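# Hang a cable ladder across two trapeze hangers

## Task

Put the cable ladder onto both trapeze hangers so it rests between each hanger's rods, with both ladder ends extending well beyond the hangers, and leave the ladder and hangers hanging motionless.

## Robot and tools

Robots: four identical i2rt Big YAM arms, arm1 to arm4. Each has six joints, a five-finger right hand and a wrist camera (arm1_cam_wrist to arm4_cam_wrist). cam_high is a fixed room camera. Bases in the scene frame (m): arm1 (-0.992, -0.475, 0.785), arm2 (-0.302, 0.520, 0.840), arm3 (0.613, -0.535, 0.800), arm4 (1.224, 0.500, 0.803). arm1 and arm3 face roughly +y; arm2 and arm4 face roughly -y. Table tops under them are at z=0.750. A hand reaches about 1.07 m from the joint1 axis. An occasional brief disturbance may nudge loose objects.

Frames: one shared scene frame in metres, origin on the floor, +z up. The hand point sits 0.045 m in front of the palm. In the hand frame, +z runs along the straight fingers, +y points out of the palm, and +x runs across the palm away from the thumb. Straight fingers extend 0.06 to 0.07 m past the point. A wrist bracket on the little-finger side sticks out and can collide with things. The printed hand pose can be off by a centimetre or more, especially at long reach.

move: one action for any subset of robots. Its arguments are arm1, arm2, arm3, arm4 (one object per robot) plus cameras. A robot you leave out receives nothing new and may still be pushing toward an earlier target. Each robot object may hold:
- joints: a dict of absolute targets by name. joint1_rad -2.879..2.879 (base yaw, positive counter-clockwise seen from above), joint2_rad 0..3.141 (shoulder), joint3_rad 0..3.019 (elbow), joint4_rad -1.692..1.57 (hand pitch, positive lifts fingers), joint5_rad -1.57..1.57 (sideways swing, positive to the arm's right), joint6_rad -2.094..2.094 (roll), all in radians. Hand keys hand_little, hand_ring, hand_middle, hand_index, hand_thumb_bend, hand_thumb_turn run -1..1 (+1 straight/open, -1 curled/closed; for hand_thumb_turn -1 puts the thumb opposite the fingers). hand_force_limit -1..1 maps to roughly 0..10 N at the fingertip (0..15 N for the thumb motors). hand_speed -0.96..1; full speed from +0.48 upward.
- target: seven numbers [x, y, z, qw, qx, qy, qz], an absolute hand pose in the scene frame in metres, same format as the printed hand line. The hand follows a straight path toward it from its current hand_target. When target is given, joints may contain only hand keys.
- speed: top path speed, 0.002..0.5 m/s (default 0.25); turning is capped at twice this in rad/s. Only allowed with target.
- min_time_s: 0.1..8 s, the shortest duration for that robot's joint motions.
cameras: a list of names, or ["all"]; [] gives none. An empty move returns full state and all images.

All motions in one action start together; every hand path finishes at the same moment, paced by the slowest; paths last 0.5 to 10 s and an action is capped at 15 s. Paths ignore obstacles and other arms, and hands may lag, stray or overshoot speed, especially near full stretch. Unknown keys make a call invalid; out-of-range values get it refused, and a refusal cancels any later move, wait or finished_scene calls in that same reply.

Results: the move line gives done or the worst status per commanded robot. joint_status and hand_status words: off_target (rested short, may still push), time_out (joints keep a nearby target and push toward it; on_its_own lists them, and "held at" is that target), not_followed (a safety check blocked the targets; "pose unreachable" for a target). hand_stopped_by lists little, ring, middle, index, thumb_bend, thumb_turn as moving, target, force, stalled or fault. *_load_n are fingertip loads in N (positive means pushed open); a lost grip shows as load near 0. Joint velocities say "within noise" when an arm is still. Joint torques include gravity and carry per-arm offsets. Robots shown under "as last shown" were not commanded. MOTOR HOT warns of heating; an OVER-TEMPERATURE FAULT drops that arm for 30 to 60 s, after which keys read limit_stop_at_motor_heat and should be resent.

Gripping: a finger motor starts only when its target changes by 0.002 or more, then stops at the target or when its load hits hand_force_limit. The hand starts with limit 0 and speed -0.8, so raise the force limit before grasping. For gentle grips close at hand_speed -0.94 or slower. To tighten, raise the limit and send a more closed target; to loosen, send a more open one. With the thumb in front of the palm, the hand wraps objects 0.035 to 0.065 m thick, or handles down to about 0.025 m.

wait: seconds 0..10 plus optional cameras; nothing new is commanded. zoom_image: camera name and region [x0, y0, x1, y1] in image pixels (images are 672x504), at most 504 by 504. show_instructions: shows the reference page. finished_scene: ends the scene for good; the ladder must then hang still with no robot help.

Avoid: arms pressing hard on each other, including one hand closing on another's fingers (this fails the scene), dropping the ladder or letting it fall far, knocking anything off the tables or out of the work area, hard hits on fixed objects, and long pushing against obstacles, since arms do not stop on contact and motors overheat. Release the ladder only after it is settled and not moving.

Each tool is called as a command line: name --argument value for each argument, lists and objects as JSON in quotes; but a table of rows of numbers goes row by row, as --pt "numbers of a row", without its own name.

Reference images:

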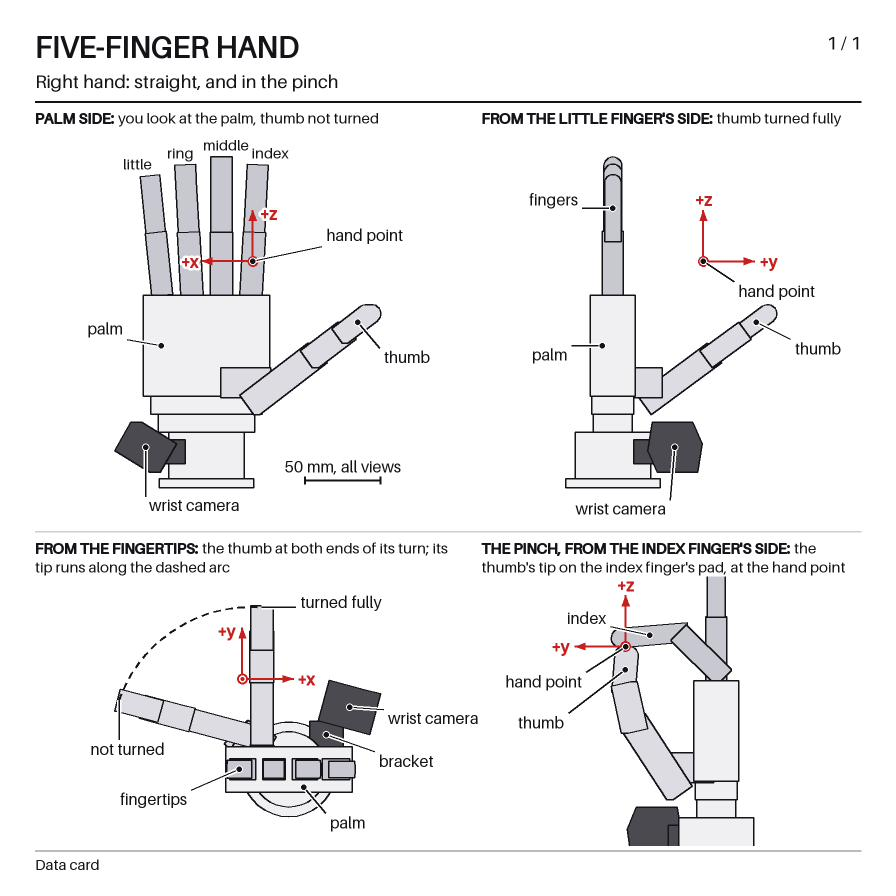

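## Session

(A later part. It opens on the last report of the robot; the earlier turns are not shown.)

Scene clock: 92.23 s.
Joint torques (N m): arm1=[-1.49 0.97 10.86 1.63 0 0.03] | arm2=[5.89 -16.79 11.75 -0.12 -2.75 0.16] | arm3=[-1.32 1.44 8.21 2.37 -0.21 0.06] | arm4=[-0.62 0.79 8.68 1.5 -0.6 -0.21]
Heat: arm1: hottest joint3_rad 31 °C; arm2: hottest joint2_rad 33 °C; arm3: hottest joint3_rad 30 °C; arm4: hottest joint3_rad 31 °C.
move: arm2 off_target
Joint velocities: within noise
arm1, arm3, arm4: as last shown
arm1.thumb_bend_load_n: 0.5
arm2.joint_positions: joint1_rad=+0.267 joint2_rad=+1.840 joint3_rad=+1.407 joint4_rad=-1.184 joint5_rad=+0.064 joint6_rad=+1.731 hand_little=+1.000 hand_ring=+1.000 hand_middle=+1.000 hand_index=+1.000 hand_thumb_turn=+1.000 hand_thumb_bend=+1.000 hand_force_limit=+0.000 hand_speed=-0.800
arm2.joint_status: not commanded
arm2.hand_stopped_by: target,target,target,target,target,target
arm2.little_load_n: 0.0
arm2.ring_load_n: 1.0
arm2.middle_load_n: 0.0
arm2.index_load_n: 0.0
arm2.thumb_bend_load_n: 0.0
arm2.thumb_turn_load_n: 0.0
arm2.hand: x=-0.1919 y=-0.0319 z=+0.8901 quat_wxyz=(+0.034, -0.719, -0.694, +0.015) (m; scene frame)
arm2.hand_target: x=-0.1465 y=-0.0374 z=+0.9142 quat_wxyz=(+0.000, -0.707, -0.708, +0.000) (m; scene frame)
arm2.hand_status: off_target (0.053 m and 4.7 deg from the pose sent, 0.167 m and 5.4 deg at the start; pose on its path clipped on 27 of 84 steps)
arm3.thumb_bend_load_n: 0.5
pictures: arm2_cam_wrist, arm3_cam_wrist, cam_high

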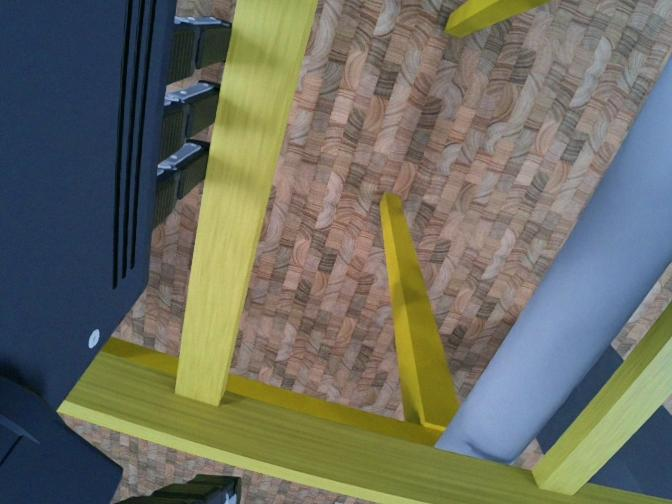

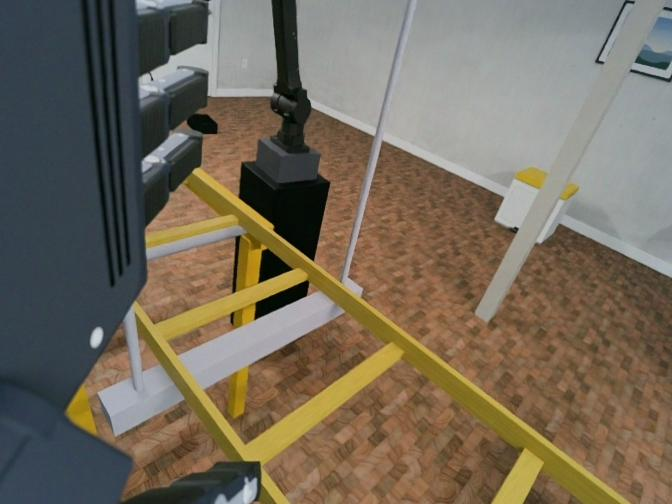

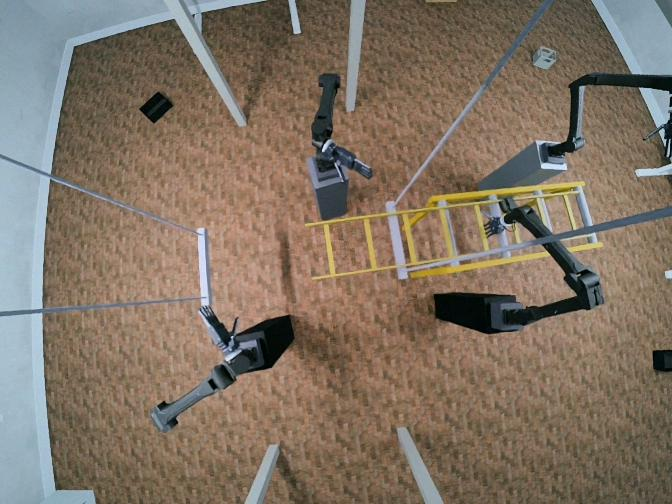

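zoom_image --camera "cam_high" --region '[290, 150, 470, 310]'

zoom_image --camera "cam_high" --region '[450, 150, 630, 310]'

Scaled by 2.800 from the camera's 672x504 image, which has a finer 960x720 frame.

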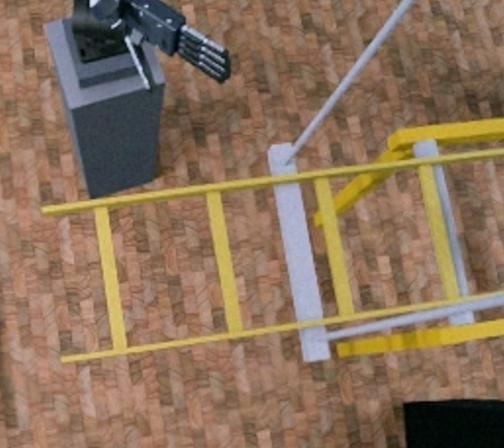

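Scaled by 2.800 from the camera's 672x504 image, which has a finer 960x720 frame.

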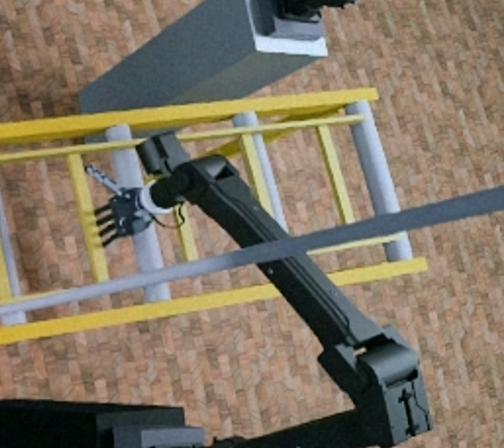

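move --arm2 '{"target": [-0.24, -0.033, 0.92, 0, 0.7071, 0.7071, 0], "speed": 0.15}' --arm3 '{"joints": {"hand_speed": 0.3, "hand_thumb_turn": -1.0}}' --arm4 '{"joints": {"hand_speed": 0.3, "hand_thumb_turn": -1.0}}'

move --arm2 '{"target": [-0.25, 0.05, 1.08, 0, 0.7071, 0.7071, 0], "speed": 0.2}' --arm3 '{"joints": {"joint1_rad": 0.11, "joint2_rad": 1.10, "joint3_rad": 0.60, "joint4_rad": 0.15, "joint5_rad": 0.23, "joint6_rad": 0.0}, "min_time_s": 3}' --cameras '["arm3_cam_wrist", "cam_high"]'

Scene clock: 97.13 s.
Joint torques (N m): arm1=[-0.56 1.61 11.04 1.5 -0.08 0.02] | arm2=[1.55 -16.32 8.43 0.35 -0.17 -0.15] | arm3=[-1.26 1.49 8.13 2.41 -0.2 0.01] | arm4=[-0.56 0.79 8.68 1.5 -0.59 -0.19]
Heat: arm1: hottest joint3_rad 31 °C; arm2: hottest joint2_rad 33 °C; arm3: hottest joint3_rad 30 °C; arm4: hottest joint3_rad 31 °C.
move: arm2 done; arm3 done; arm4 done
Joint velocities: within noise
arm1: as last shown
arm1.thumb_bend_load_n: 0.0
arm2.joint_positions: joint1_rad=+0.153 joint2_rad=+1.798 joint3_rad=+1.407 joint4_rad=-1.190 joint5_rad=+0.003 joint6_rad=+1.589 hand_little=+1.000 hand_ring=+1.000 hand_middle=+1.000 hand_index=+1.000 hand_thumb_turn=+1.000 hand_thumb_bend=+1.000 hand_force_limit=+0.000 hand_speed=-0.800
arm2.joint_status: not commanded
arm2.hand_stopped_by: target,target,target,target,target,target
arm2.little_load_n: 0.0
arm2.ring_load_n: 0.0
arm2.middle_load_n: 0.0
arm2.index_load_n: 0.0
arm2.thumb_bend_load_n: 0.0
arm2.thumb_turn_load_n: 0.0
arm2.hand: x=-0.2391 y=-0.0338 z=+0.9153 quat_wxyz=(+0.001, -0.710, -0.704, +0.001) (m; scene frame)
arm2.hand_target: x=-0.2400 y=-0.0330 z=+0.9200 quat_wxyz=(+0.000, -0.707, -0.707, +0.000) (m; scene frame)
arm2.hand_status: done (0.005 m and 0.6 deg from the pose sent, 0.057 m and 4.7 deg at the start)
arm3.joint_positions: joint1_rad=-0.351 joint2_rad=+0.376 joint3_rad=+0.629 joint4_rad=-0.274 joint5_rad=-1.021 joint6_rad=-1.572 hand_little=+1.000 hand_ring=+1.000 hand_middle=+1.000 hand_index=+1.000 hand_thumb_turn=-1.000 hand_thumb_bend=+1.000 hand_force_limit=+0.000 hand_speed=+0.300
arm3.joint_status: all done
arm3.hand_stopped_by: target,target,target,target,target,target
arm3.little_load_n: 0.0
arm3.ring_load_n: 0.0
arm3.middle_load_n: 0.0
arm3.index_load_n: 0.0
arm3.thumb_bend_load_n: 0.0
arm3.thumb_turn_load_n: 0.0
arm3.hand: x=+0.5476 y=-0.2198 z=+1.1911 quat_wxyz=(-0.651, +0.277, +0.657, +0.260) (m; scene frame)
arm3.hand_target: x=+0.5500 y=-0.2201 z=+1.1999 quat_wxyz=(-0.653, +0.271, +0.653, +0.271) (m; scene frame)
arm3.hand_status: not commanded
arm4.joint_positions: joint1_rad=-1.179 joint2_rad=+0.550 joint3_rad=+0.766 joint4_rad=-0.743 joint5_rad=-1.572 joint6_rad=-2.090 hand_little=+1.000 hand_ring=+1.000 hand_middle=+1.000 hand_index=+1.000 hand_thumb_turn=-1.000 hand_thumb_bend=+1.000 hand_force_limit=+0.000 hand_speed=+0.300
arm4.joint_status: all done
arm4.hand_stopped_by: target,target,target,target,target,target
arm4.little_load_n: 0.0
arm4.ring_load_n: 0.0
arm4.middle_load_n: 0.0
arm4.index_load_n: 0.0
arm4.thumb_bend_load_n: 0.0
arm4.thumb_turn_load_n: 0.5
arm4.hand: x=+1.1042 y=+0.2211 z=+1.2009 quat_wxyz=(+0.361, +0.600, -0.370, +0.610) (m; scene frame)
arm4.hand_target: x=+1.1005 y=+0.2192 z=+1.1999 quat_wxyz=(+0.366, +0.603, -0.364, +0.608) (m; scene frame)
arm4.hand_status: not commanded
pictures: none

Scene clock: 100.93 s.
Joint torques (N m): arm1=[-0.38 1.14 11.18 1.5 -0.08 0.03] | arm2=[0.85 -11.28 12.08 0.38 -0.14 -0.1] | arm3=[0.5 -4.6 7.9 2.74 0.13 0.07] | arm4=[-0.56 0.73 8.68 1.5 -0.59 -0.2]
Heat: arm1: hottest joint3_rad 31 °C; arm2: hottest joint2_rad 33 °C; arm3: hottest joint3_rad 30 °C; arm4: hottest joint3_rad 31 °C.
move: arm2 off_target; arm3 done
Joint velocities: within noise
arm1, arm4: as last shown
arm2.joint_positions: joint1_rad=+0.136 joint2_rad=+1.498 joint3_rad=+1.434 joint4_rad=-1.546 joint5_rad=+0.003 joint6_rad=+1.567 hand_little=+1.000 hand_ring=+1.000 hand_middle=+1.000 hand_index=+1.000 hand_thumb_turn=+1.000 hand_thumb_bend=+1.000 hand_force_limit=+0.000 hand_speed=-0.800
arm2.joint_status: not commanded
arm2.hand_stopped_by: target,target,target,target,target,target
arm2.little_load_n: 0.0
arm2.ring_load_n: 0.0
arm2.middle_load_n: 0.0
arm2.index_load_n: 0.0
arm2.thumb_bend_load_n: 0.0
arm2.thumb_turn_load_n: 0.0
arm2.hand: x=-0.2471 y=+0.0588 z=+1.0639 quat_wxyz=(+0.012, -0.709, -0.705, -0.010) (m; scene frame)
arm2.hand_target: x=-0.2500 y=+0.0504 z=+1.0799 quat_wxyz=(+0.000, -0.707, -0.707, +0.000) (m; scene frame)
arm2.hand_status: off_target (0.019 m and 1.8 deg from the pose sent, 0.185 m and 0.6 deg at the start)
arm3.joint_positions: joint1_rad=+0.100 joint2_rad=+1.091 joint3_rad=+0.593 joint4_rad=+0.126 joint5_rad=+0.226 joint6_rad=-0.009 hand_little=+1.000 hand_ring=+1.000 hand_middle=+1.000 hand_index=+1.000 hand_thumb_turn=-1.000 hand_thumb_bend=+1.000 hand_force_limit=+0.000 hand_speed=+0.300
arm3.joint_status: all done
arm3.hand_stopped_by: target,target,target,target,target,target
arm3.little_load_n: -0.5
arm3.ring_load_n: 0.0
arm3.middle_load_n: 0.0
arm3.index_load_n: 0.0
arm3.thumb_bend_load_n: 0.0
arm3.thumb_turn_load_n: 0.0
arm3.hand: x=+0.5225 y=-0.0702 z=+0.9586 quat_wxyz=(-0.565, +0.824, +0.032, +0.034) (m; scene frame)
arm3.hand_target: x=+0.5167 y=-0.0647 z=+0.9641 quat_wxyz=(-0.574, +0.818, +0.029, +0.028) (m; scene frame)
arm3.hand_status: not commanded
arm4.middle_load_n: -0.5
pictures: arm3_cam_wrist, cam_high

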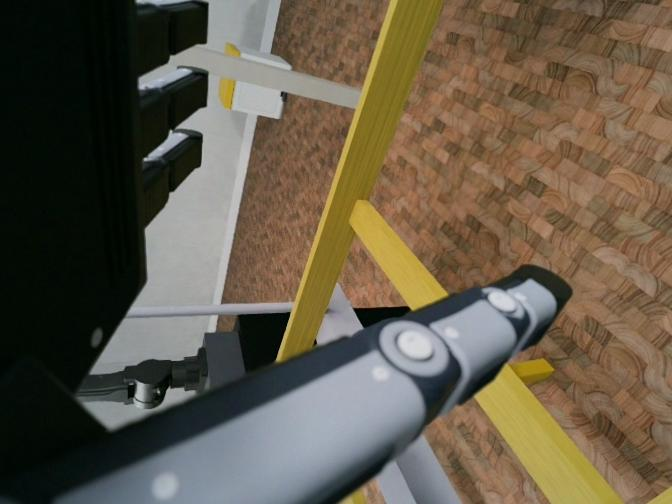

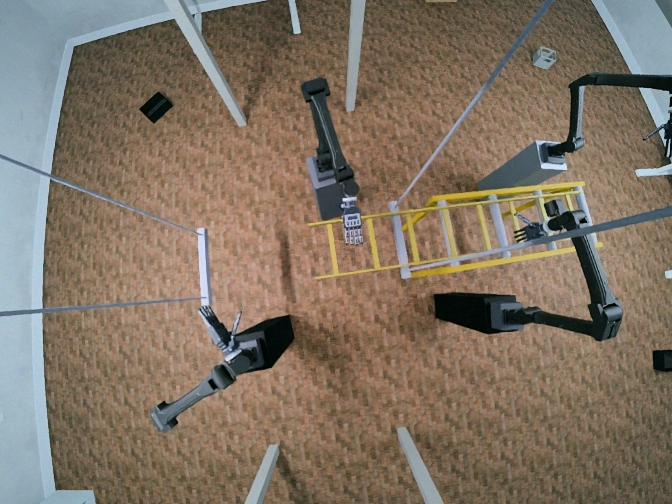

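zoom_image --camera "arm3_cam_wrist" --region '[200, 0, 500, 400]'

Scaled by 1.260 from the camera's 672x504 image, which has a finer 960x720 frame.

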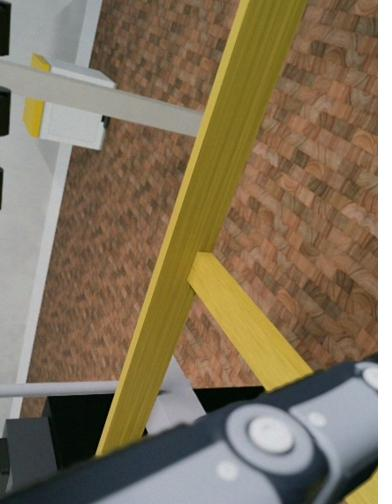

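move --arm4 '{"target": [0.98, 0.26, 1.15, 0.683, 0.183, -0.683, 0.183], "speed": 0.4}' --arm3 '{"target": [0.53, -0.145, 0.93, -0.5736, 0.8192, 0, 0], "speed": 0.1}' --cameras '["arm3_cam_wrist", "arm4_cam_wrist", "cam_high"]'

Scene clock: 105.57 s.
Joint torques (N m): arm1=[-0.62 1.79 11.12 1.46 -0.07 0.05] | arm2=[1.2 -11.93 12.16 0.28 -0.14 -0.11] | arm3=[-0.15 -3.55 7.8 2.35 -0.14 0.1] | arm4=[0.5 -0.5 10.43 2.18 0.17 -0.04]
Heat: arm1: hottest joint3_rad 31 °C; arm2: hottest joint2_rad 33 °C; arm3: hottest joint3_rad 30 °C; arm4: hottest joint3_rad 31 °C.
move: arm3 off_target; arm4 done
Joint velocities: within noise
arm1, arm2: as last shown
arm1.ring_load_n: -0.5
arm1.thumb_turn_load_n: -0.5
arm3.joint_positions: joint1_rad=+0.100 joint2_rad=+0.879 joint3_rad=+0.360 joint4_rad=+0.137 joint5_rad=+0.214 joint6_rad=+0.070 hand_little=+1.000 hand_ring=+1.000 hand_middle=+1.000 hand_index=+1.000 hand_thumb_turn=-1.000 hand_thumb_bend=+1.000 hand_force_limit=+0.000 hand_speed=+0.300
arm3.joint_status: not commanded
arm3.hand_stopped_by: target,target,target,target,target,target
arm3.little_load_n: 0.0
arm3.ring_load_n: 0.0
arm3.middle_load_n: 0.0
arm3.index_load_n: 0.0
arm3.thumb_bend_load_n: 0.0
arm3.thumb_turn_load_n: 0.0
arm3.hand: x=+0.5330 y=-0.1483 z=+0.9189 quat_wxyz=(-0.561, +0.828, +0.004, +0.007) (m; scene frame)
arm3.hand_target: x=+0.5300 y=-0.1450 z=+0.9300 quat_wxyz=(-0.574, +0.819, +0.000, +0.000) (m; scene frame)
arm3.hand_status: off_target (0.012 m and 2.0 deg from the pose sent, 0.080 m and 5.5 deg at the start)
arm4.joint_positions: joint1_rad=-0.309 joint2_rad=+0.577 joint3_rad=+0.528 joint4_rad=+0.041 joint5_rad=+0.838 joint6_rad=-1.588 hand_little=+1.000 hand_ring=+1.000 hand_middle=+1.000 hand_index=+1.000 hand_thumb_turn=-1.000 hand_thumb_bend=+1.000 hand_force_limit=+0.000 hand_speed=+0.300
arm4.joint_status: not commanded
arm4.hand_stopped_by: target,target,target,target,target,target
arm4.little_load_n: 0.0
arm4.ring_load_n: 0.0
arm4.middle_load_n: 0.0
arm4.index_load_n: 0.0
arm4.thumb_bend_load_n: 0.0
arm4.thumb_turn_load_n: 0.0
arm4.hand: x=+0.9775 y=+0.2655 z=+1.1438 quat_wxyz=(+0.680, +0.187, -0.688, +0.172) (m; scene frame)
arm4.hand_target: x=+0.9800 y=+0.2602 z=+1.1499 quat_wxyz=(+0.683, +0.183, -0.683, +0.183) (m; scene frame)
arm4.hand_status: done (0.009 m and 1.5 deg from the pose sent, 0.140 m and 87.7 deg at the start; a joint's target at an end of its range on 2 of 86 steps)
pictures: arm3_cam_wrist, arm4_cam_wrist, cam_high

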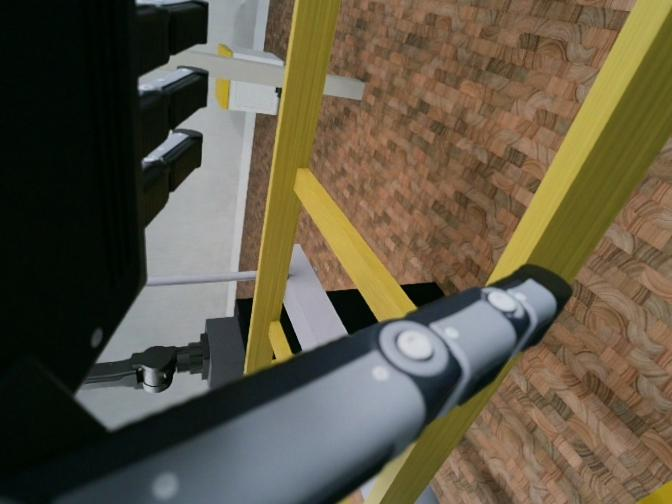

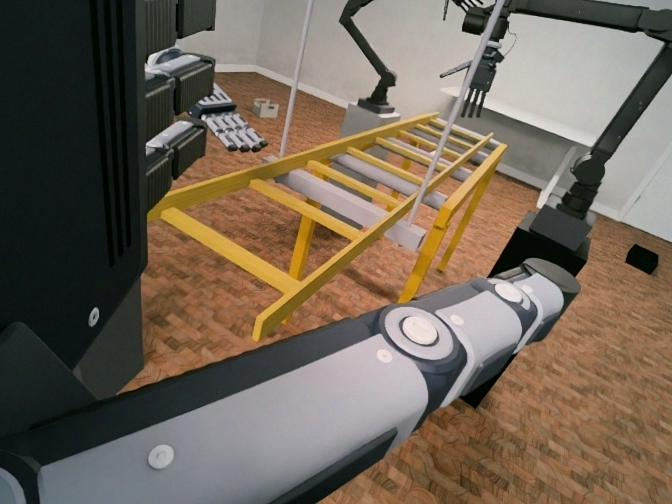

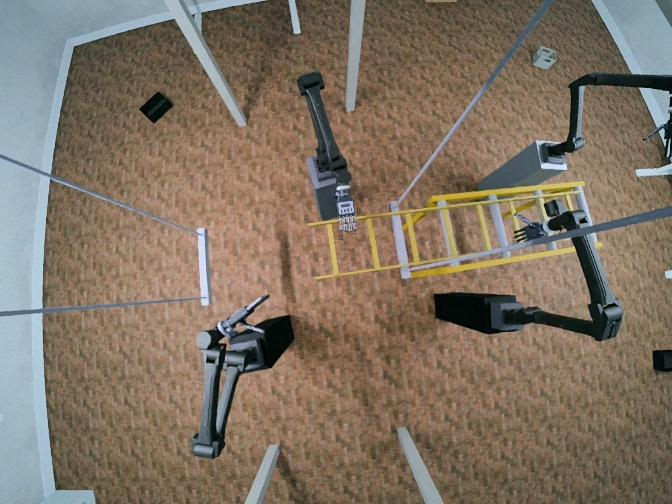

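zoom_image --camera "arm4_cam_wrist" --region '[140, 60, 340, 260]'

zoom_image --camera "arm4_cam_wrist" --region '[220, 80, 540, 360]'

Scaled by 2.520 from the camera's 672x504 image, which has a finer 960x720 frame.

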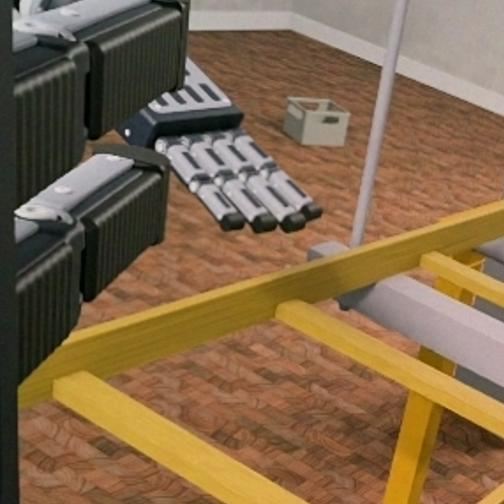

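Scaled by 1.575 from the camera's 672x504 image, which has a finer 960x720 frame.

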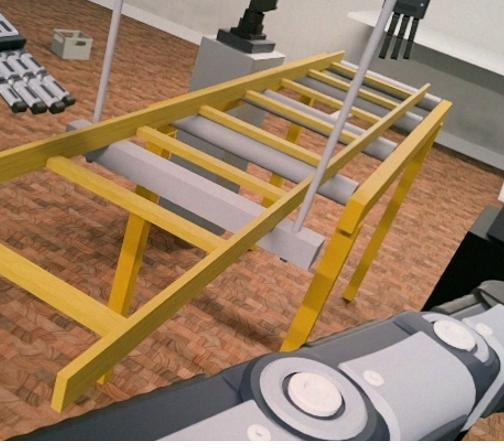

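move --arm3 '{"target": [0.53, -0.15, 0.85, -0.5736, 0.8192, 0, 0], "speed": 0.1}' --cameras '["arm3_cam_wrist", "arm4_cam_wrist"]'

zoom_image --camera "arm4_cam_wrist" --region '[140, 60, 340, 260]'

Scene clock: 109.70 s.
Joint torques (N m): arm1=[-1.14 1.08 11.1 1.44 -0.05 0.07] | arm2=[0.79 -11.58 12.31 0.38 -0.16 -0.13] | arm3=[0.26 -2.73 5.87 2.78 0.03 0.07] | arm4=[0.5 -0.5 10.44 2.15 0.16 -0.04]
Heat: arm1: hottest joint3_rad 32 °C; arm2: hottest joint2_rad 33 °C; arm3: hottest joint3_rad 30 °C; arm4: hottest joint3_rad 31 °C.
move: arm3 done
Joint velocities: within noise
arm1, arm2, arm4: as last shown
arm1.ring_load_n: 0.0
arm1.thumb_turn_load_n: 0.0
arm3.joint_positions: joint1_rad=+0.100 joint2_rad=+1.132 joint3_rad=+0.222 joint4_rad=+0.542 joint5_rad=+0.214 joint6_rad=+0.073 hand_little=+1.000 hand_ring=+1.000 hand_middle=+1.000 hand_index=+1.000 hand_thumb_turn=-1.000 hand_thumb_bend=+1.000 hand_force_limit=+0.000 hand_speed=+0.300
arm3.joint_status: not commanded
arm3.hand_stopped_by: target,target,target,target,target,target
arm3.little_load_n: 0.0
arm3.ring_load_n: 0.0
arm3.middle_load_n: 0.0
arm3.index_load_n: 0.0
arm3.thumb_bend_load_n: 0.0
arm3.thumb_turn_load_n: 0.0
arm3.hand: x=+0.5341 y=-0.1537 z=+0.8471 quat_wxyz=(-0.567, +0.824, +0.002, +0.005) (m; scene frame)
arm3.hand_target: x=+0.5300 y=-0.1501 z=+0.8502 quat_wxyz=(-0.573, +0.819, +0.000, +0.000) (m; scene frame)
arm3.hand_status: done (0.006 m and 1.1 deg from the pose sent, 0.069 m and 2.0 deg at the start)
arm4.thumb_turn_load_n: 0.5
pictures: arm3_cam_wrist, arm4_cam_wrist

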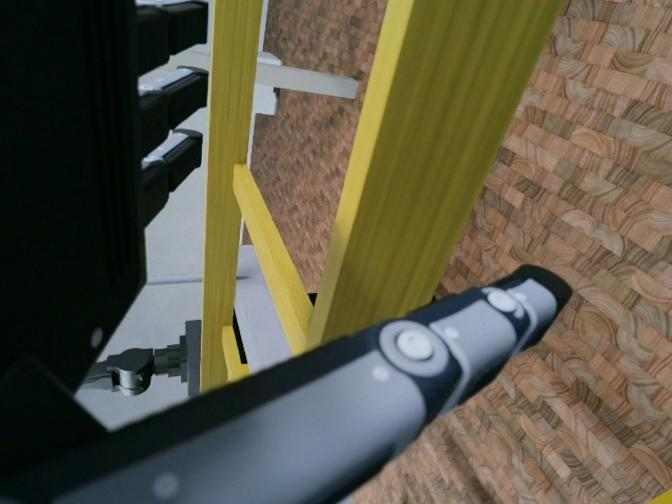

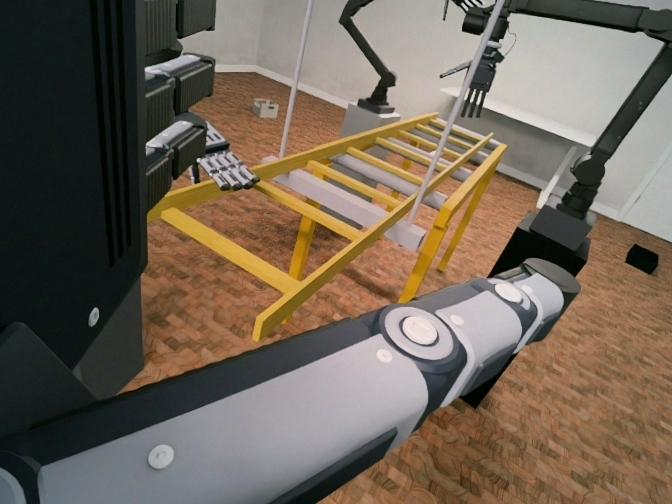

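Scaled by 2.520 from the camera's 672x504 image, which has a finer 960x720 frame.

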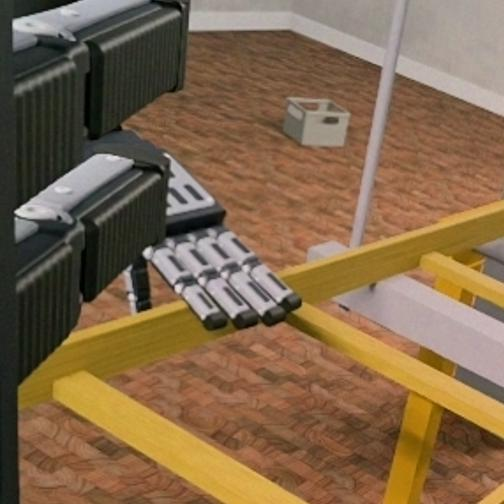

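move --arm3 '{"target": [0.54, -0.15, 0.815, -0.5736, 0.8192, 0, 0], "speed": 0.08}' --cameras '["arm3_cam_wrist", "arm4_cam_wrist"]'

zoom_image --camera "arm4_cam_wrist" --region '[140, 100, 340, 260]'

Scene clock: 111.30 s.
Joint torques (N m): arm1=[-0.85 1.26 11.29 1.66 -0.04 0.02] | arm2=[0.97 -11.75 12.12 0.28 -0.11 -0.12] | arm3=[-1.03 -3.6 4.27 2.81 -0.15 -0.1] | arm4=[0.56 -0.56 10.41 2.18 0.17 -0.04]
Heat: arm1: hottest joint3_rad 32 °C; arm2: hottest joint2_rad 32 °C; arm3: hottest joint3_rad 30 °C; arm4: hottest joint3_rad 31 °C.
move: arm3 done
Joint velocities: within noise
arm1.joint_positions: joint1_rad=+0.437 joint2_rad=+0.614 joint3_rad=+1.368 joint4_rad=-1.170 joint5_rad=+0.105 joint6_rad=-1.150 hand_little=+1.000 hand_ring=+1.000 hand_middle=+1.000 hand_index=+1.000 hand_thumb_turn=+1.000 hand_thumb_bend=+1.000 hand_force_limit=+0.000 hand_speed=-0.800
arm1.joint_status: not commanded
arm1.hand_stopped_by: target,target,target,target,target,target
arm1.little_load_n: 0.0
arm1.ring_load_n: 0.0
arm1.middle_load_n: 0.0
arm1.index_load_n: 0.0
arm1.thumb_bend_load_n: 0.0
arm1.thumb_turn_load_n: 0.0
arm1.hand: x=-0.9996 y=-0.2167 z=+1.2951 quat_wxyz=(-0.473, +0.653, +0.526, +0.270) (m; scene frame)
arm1.hand_target: x=-0.9991 y=-0.2185 z=+1.3077 quat_wxyz=(-0.484, +0.648, +0.521, +0.275) (m; scene frame)
arm1.hand_status: not commanded
arm2, arm4: as last shown
arm3.joint_positions: joint1_rad=+0.076 joint2_rad=+1.336 joint3_rad=+0.186 joint4_rad=+0.787 joint5_rad=+0.179 joint6_rad=+0.072 hand_little=+1.000 hand_ring=+1.000 hand_middle=+1.000 hand_index=+1.000 hand_thumb_turn=-1.000 hand_thumb_bend=+1.000 hand_force_limit=+0.000 hand_speed=+0.300
arm3.joint_status: not commanded
arm3.hand_stopped_by: target,target,target,target,target,target
arm3.little_load_n: 0.0
arm3.ring_load_n: 0.0
arm3.middle_load_n: 0.5
arm3.index_load_n: 0.0
arm3.thumb_bend_load_n: 0.0
arm3.thumb_turn_load_n: 0.0
arm3.hand: x=+0.5369 y=-0.1534 z=+0.8135 quat_wxyz=(-0.568, +0.823, +0.001, -0.002) (m; scene frame)
arm3.hand_target: x=+0.5401 y=-0.1502 z=+0.8150 quat_wxyz=(-0.573, +0.819, +0.000, +0.000) (m; scene frame)
arm3.hand_status: done (0.005 m and 0.8 deg from the pose sent, 0.033 m and 1.1 deg at the start)
pictures: arm3_cam_wrist, arm4_cam_wrist

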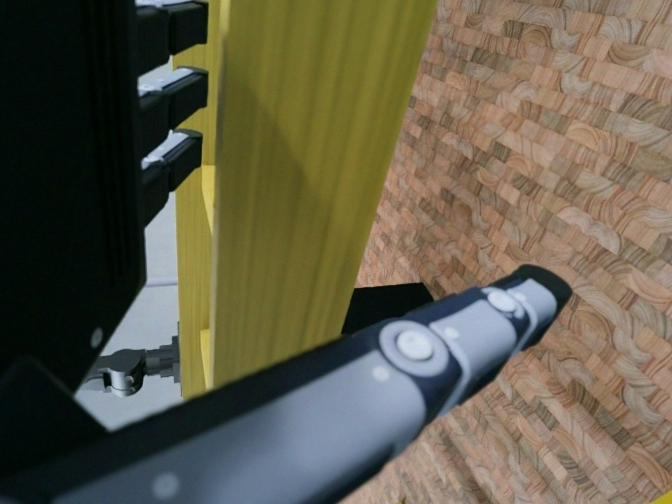

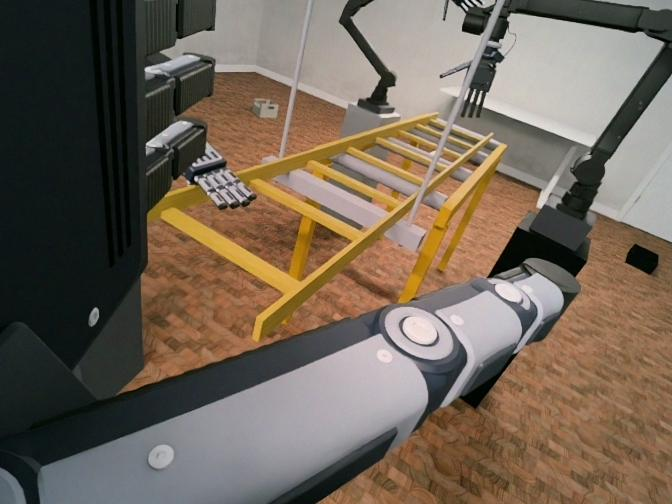

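Scaled by 2.520 from the camera's 672x504 image, which has a finer 960x720 frame.

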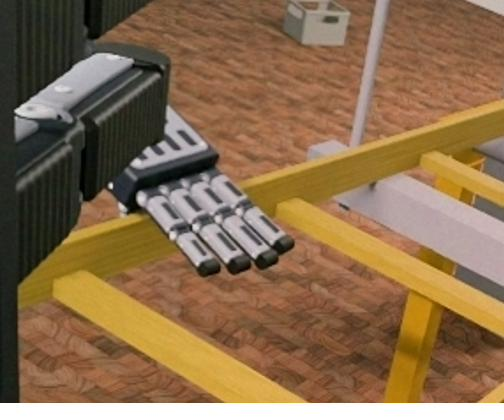

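move --arm3 '{"target": [0.54, -0.123, 0.805, -0.5736, 0.8192, 0, 0], "speed": 0.08}' --cameras '["arm3_cam_wrist", "arm4_cam_wrist"]'

zoom_image --camera "arm4_cam_wrist" --region '[140, 100, 340, 260]'

Scene clock: 113.30 s.
Joint torques (N m): arm1=[-0.79 0.97 11.17 1.46 -0.09 0.05] | arm2=[1.2 -11.58 12.3 0.35 -0.16 -0.11] | arm3=[-1.44 -4.72 5.68 2.7 -0.16 -0.09] | arm4=[0.5 -0.62 10.43 2.15 0.16 -0.04]
Heat: arm1: hottest joint3_rad 32 °C; arm2: hottest joint2_rad 32 °C; arm3: hottest joint3_rad 30 °C; arm4: hottest joint3_rad 31 °C.
move: arm3 off_target
Joint velocities: within noise
arm1, arm2, arm4: as last shown
arm3.joint_positions: joint1_rad=+0.056 joint2_rad=+1.461 joint3_rad=+0.222 joint4_rad=+0.850 joint5_rad=+0.161 joint6_rad=+0.065 hand_little=+1.000 hand_ring=+1.000 hand_middle=+1.000 hand_index=+1.000 hand_thumb_turn=-1.000 hand_thumb_bend=+1.000 hand_force_limit=+0.000 hand_speed=+0.300
arm3.joint_status: not commanded
arm3.hand_stopped_by: target,target,target,target,target,target
arm3.little_load_n: 0.0
arm3.ring_load_n: 0.0
arm3.middle_load_n: 0.0
arm3.index_load_n: 0.0
arm3.thumb_bend_load_n: 0.0
arm3.thumb_turn_load_n: 0.0
arm3.hand: x=+0.5390 y=-0.1406 z=+0.7948 quat_wxyz=(-0.557, +0.830, +0.003, +0.000) (m; scene frame)
arm3.hand_target: x=+0.5401 y=-0.1237 z=+0.8054 quat_wxyz=(-0.573, +0.819, +0.000, +0.000) (m; scene frame)
arm3.hand_status: off_target (0.020 m and 2.3 deg from the pose sent, 0.032 m and 0.8 deg at the start)
pictures: arm3_cam_wrist, arm4_cam_wrist

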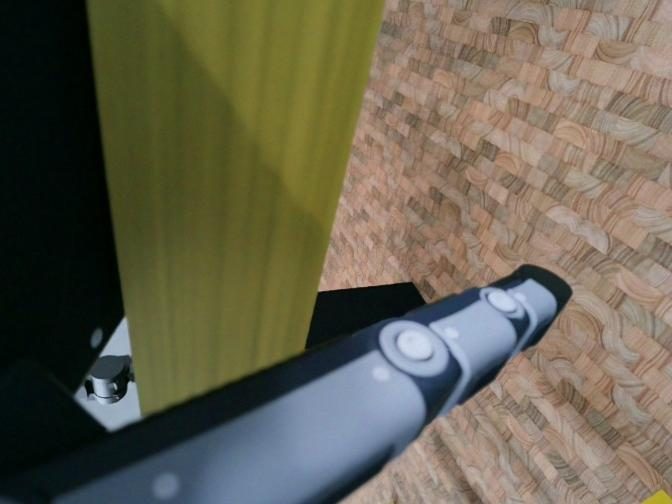

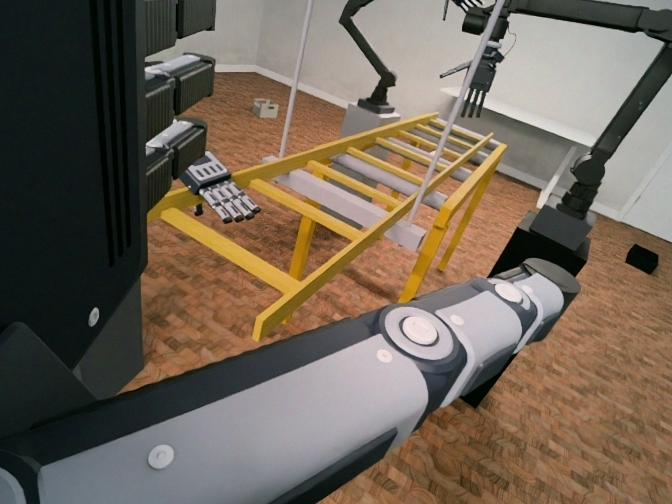

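Scaled by 2.520 from the camera's 672x504 image, which has a finer 960x720 frame.

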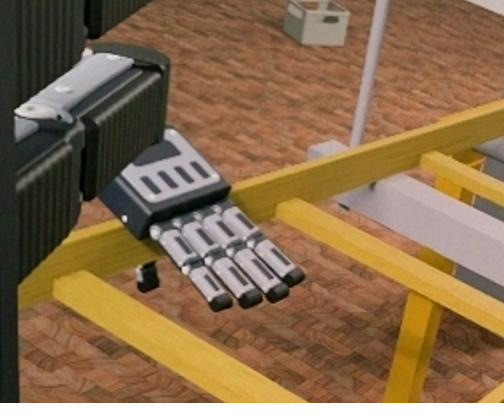

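move --arm3 '{"target": [0.54, -0.108, 0.815, -0.5736, 0.8192, 0, 0], "speed": 0.08}' --cameras '["arm3_cam_wrist", "arm4_cam_wrist"]'

zoom_image --camera "arm4_cam_wrist" --region '[140, 100, 340, 260]'

Scene clock: 115.57 s.
Joint torques (N m): arm1=[-0.38 1.38 11.23 1.42 -0.09 0.04] | arm2=[1.14 -11.87 12.22 0.39 -0.15 -0.1] | arm3=[-1.14 -6.53 6.13 1.58 -0.17 -0.11] | arm4=[0.5 -0.56 10.43 2.17 0.17 -0.04]
Heat: arm1: hottest joint3_rad 32 °C; arm2: hottest joint2_rad 32 °C; arm3: hottest joint3_rad 30 °C; arm4: hottest joint3_rad 31 °C.
move: arm3 off_target
Joint velocities: within noise
arm1, arm2, arm4: as last shown
arm3.joint_positions: joint1_rad=+0.047 joint2_rad=+1.461 joint3_rad=+0.264 joint4_rad=+0.820 joint5_rad=+0.152 joint6_rad=+0.065 hand_little=+1.000 hand_ring=+1.000 hand_middle=+1.000 hand_index=+1.000 hand_thumb_turn=-1.000 hand_thumb_bend=+1.000 hand_force_limit=+0.000 hand_speed=+0.300
arm3.joint_status: not commanded
arm3.hand_stopped_by: target,target,target,target,target,target
arm3.little_load_n: 0.0
arm3.ring_load_n: 0.0
arm3.middle_load_n: 0.0
arm3.index_load_n: 0.0
arm3.thumb_bend_load_n: 0.0
arm3.thumb_turn_load_n: 0.0
arm3.hand: x=+0.5381 y=-0.1236 z=+0.8029 quat_wxyz=(-0.562, +0.827, +0.001, -0.002) (m; scene frame)
arm3.hand_target: x=+0.5401 y=-0.1086 z=+0.8153 quat_wxyz=(-0.574, +0.819, +0.000, +0.000) (m; scene frame)
arm3.hand_status: off_target (0.020 m and 1.7 deg from the pose sent, 0.038 m and 2.3 deg at the start)
pictures: arm3_cam_wrist, arm4_cam_wrist

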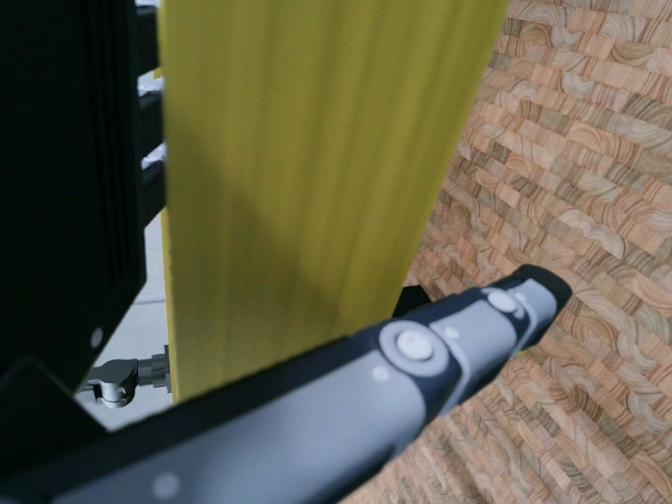

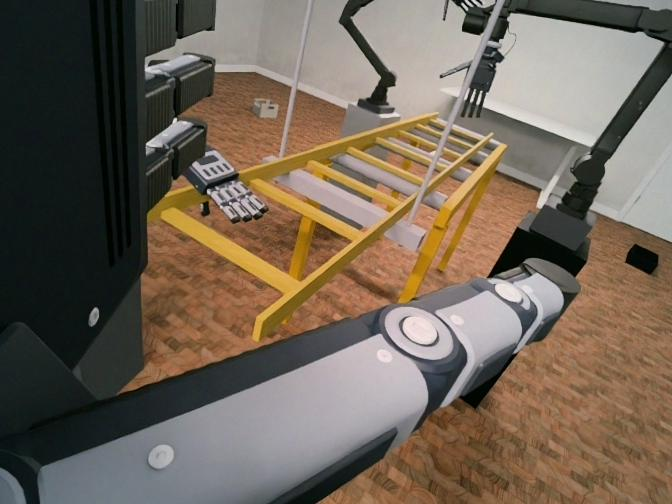

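Scaled by 2.520 from the camera's 672x504 image, which has a finer 960x720 frame.

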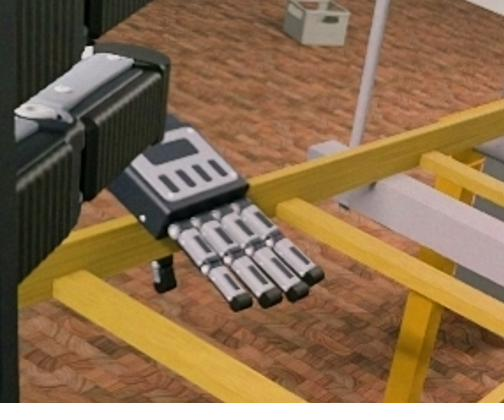

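move --arm3 '{"target": [0.54, -0.110, 0.798, -0.5736, 0.8192, 0, 0], "speed": 0.08}'

move --arm3 '{"joints": {"hand_speed": -0.7, "hand_force_limit": 0.0, "hand_index": -1.0, "hand_middle": -1.0, "hand_ring": -1.0, "hand_little": -1.0}}' --cameras '["arm3_cam_wrist", "arm4_cam_wrist"]'

zoom_image --camera "arm4_cam_wrist" --region '[140, 100, 340, 260]'

Scene clock: 117.13 s.
Joint torques (N m): arm1=[-0.56 1.61 11.23 1.5 -0.01 0.05] | arm2=[1.2 -11.87 12.31 0.49 -0.13 -0.12] | arm3=[-1.14 -5.36 4.92 2.71 -0.13 -0.1] | arm4=[0.5 -0.56 10.43 2.17 0.17 -0.04]
Heat: arm1: hottest joint3_rad 32 °C; arm2: hottest joint2_rad 32 °C; arm3: hottest joint3_rad 30 °C; arm4: hottest joint3_rad 31 °C.
move: arm3 off_target
Joint velocities: within noise
arm1, arm2, arm4: as last shown
arm3.joint_positions: joint1_rad=+0.047 joint2_rad=+1.527 joint3_rad=+0.264 joint4_rad=+0.885 joint5_rad=+0.152 joint6_rad=+0.065 hand_little=+1.000 hand_ring=+1.000 hand_middle=+1.000 hand_index=+1.000 hand_thumb_turn=-1.000 hand_thumb_bend=+1.000 hand_force_limit=+0.000 hand_speed=+0.300
arm3.joint_status: not commanded
arm3.hand_stopped_by: target,target,target,target,target,target
arm3.little_load_n: 0.0
arm3.ring_load_n: -0.5
arm3.middle_load_n: 0.0
arm3.index_load_n: 0.0
arm3.thumb_bend_load_n: 0.0
arm3.thumb_turn_load_n: 0.0
arm3.hand: x=+0.5379 y=-0.1224 z=+0.7914 quat_wxyz=(-0.561, +0.828, +0.001, -0.002) (m; scene frame)
arm3.hand_target: x=+0.5400 y=-0.1104 z=+0.7982 quat_wxyz=(-0.573, +0.819, +0.000, +0.000) (m; scene frame)
arm3.hand_status: off_target (0.014 m and 1.7 deg from the pose sent, 0.015 m and 1.7 deg at the start)
arm4.thumb_turn_load_n: 0.0
pictures: none

Scene clock: 120.03 s.
Joint torques (N m): arm1=[-0.62 1.03 11.03 1.31 -0.05 0.01] | arm2=[0.85 -11.63 12.3 0.34 -0.12 -0.14] | arm3=[-1.08 -5.83 4.63 2.59 -0.11 -0.1] | arm4=[0.5 -0.5 10.43 2.15 0.16 -0.04]
Heat: arm1: hottest joint3_rad 32 °C; arm2: hottest joint3_rad 33 °C; arm3: hottest joint3_rad 30 °C; arm4: hottest joint3_rad 31 °C.
move: arm3 off_target
Joint velocities: within noise
arm1, arm2, arm4: as last shown
arm3.joint_positions: joint1_rad=+0.047 joint2_rad=+1.535 joint3_rad=+0.268 joint4_rad=+0.888 joint5_rad=+0.151 joint6_rad=+0.064 hand_little=-1.000 hand_ring=-0.960 hand_middle=-0.849 hand_index=-0.906 hand_thumb_turn=-1.000 hand_thumb_bend=+1.000 hand_force_limit=+0.000 hand_speed=-0.700
arm3.joint_status: hand_ring off_target (ended at -0.960, target -1.000); hand_middle off_target (ended at -0.849, target -1.000); hand_index off_target (ended at -0.906, target -1.000); the others done
arm3.hand_stopped_by: target,force,force,force,target,target
arm3.little_load_n: 0.0
arm3.ring_load_n: 2.0
arm3.middle_load_n: 0.0
arm3.index_load_n: 0.0
arm3.thumb_bend_load_n: 0.0
arm3.thumb_turn_load_n: 0.0
arm3.hand: x=+0.5376 y=-0.1213 z=+0.7902 quat_wxyz=(-0.561, +0.828, +0.001, -0.002) (m; scene frame)
arm3.hand_target: x=+0.5400 y=-0.1104 z=+0.7982 quat_wxyz=(-0.573, +0.819, +0.000, +0.000) (m; scene frame)
arm3.hand_status: not commanded
pictures: arm3_cam_wrist, arm4_cam_wrist

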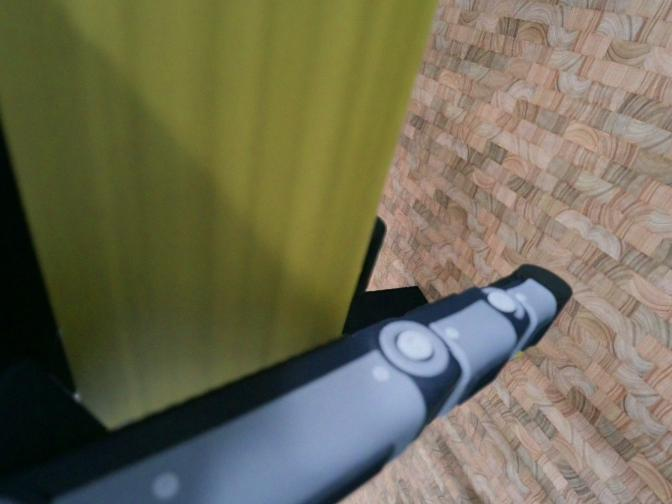

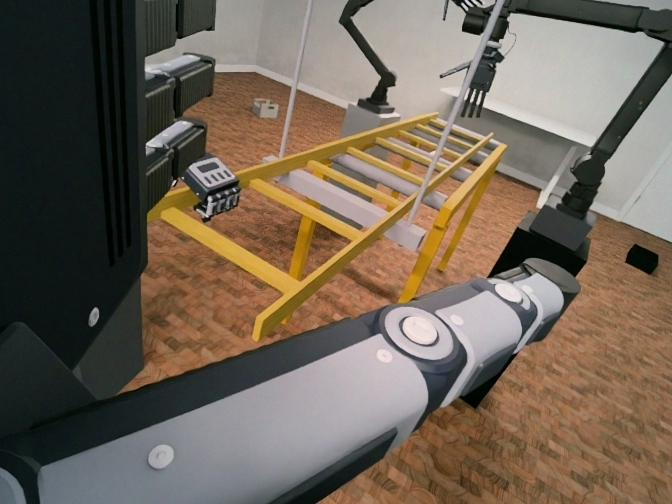

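Scaled by 2.520 from the camera's 672x504 image, which has a finer 960x720 frame.

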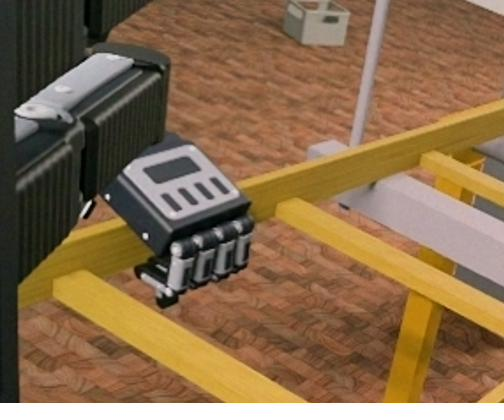

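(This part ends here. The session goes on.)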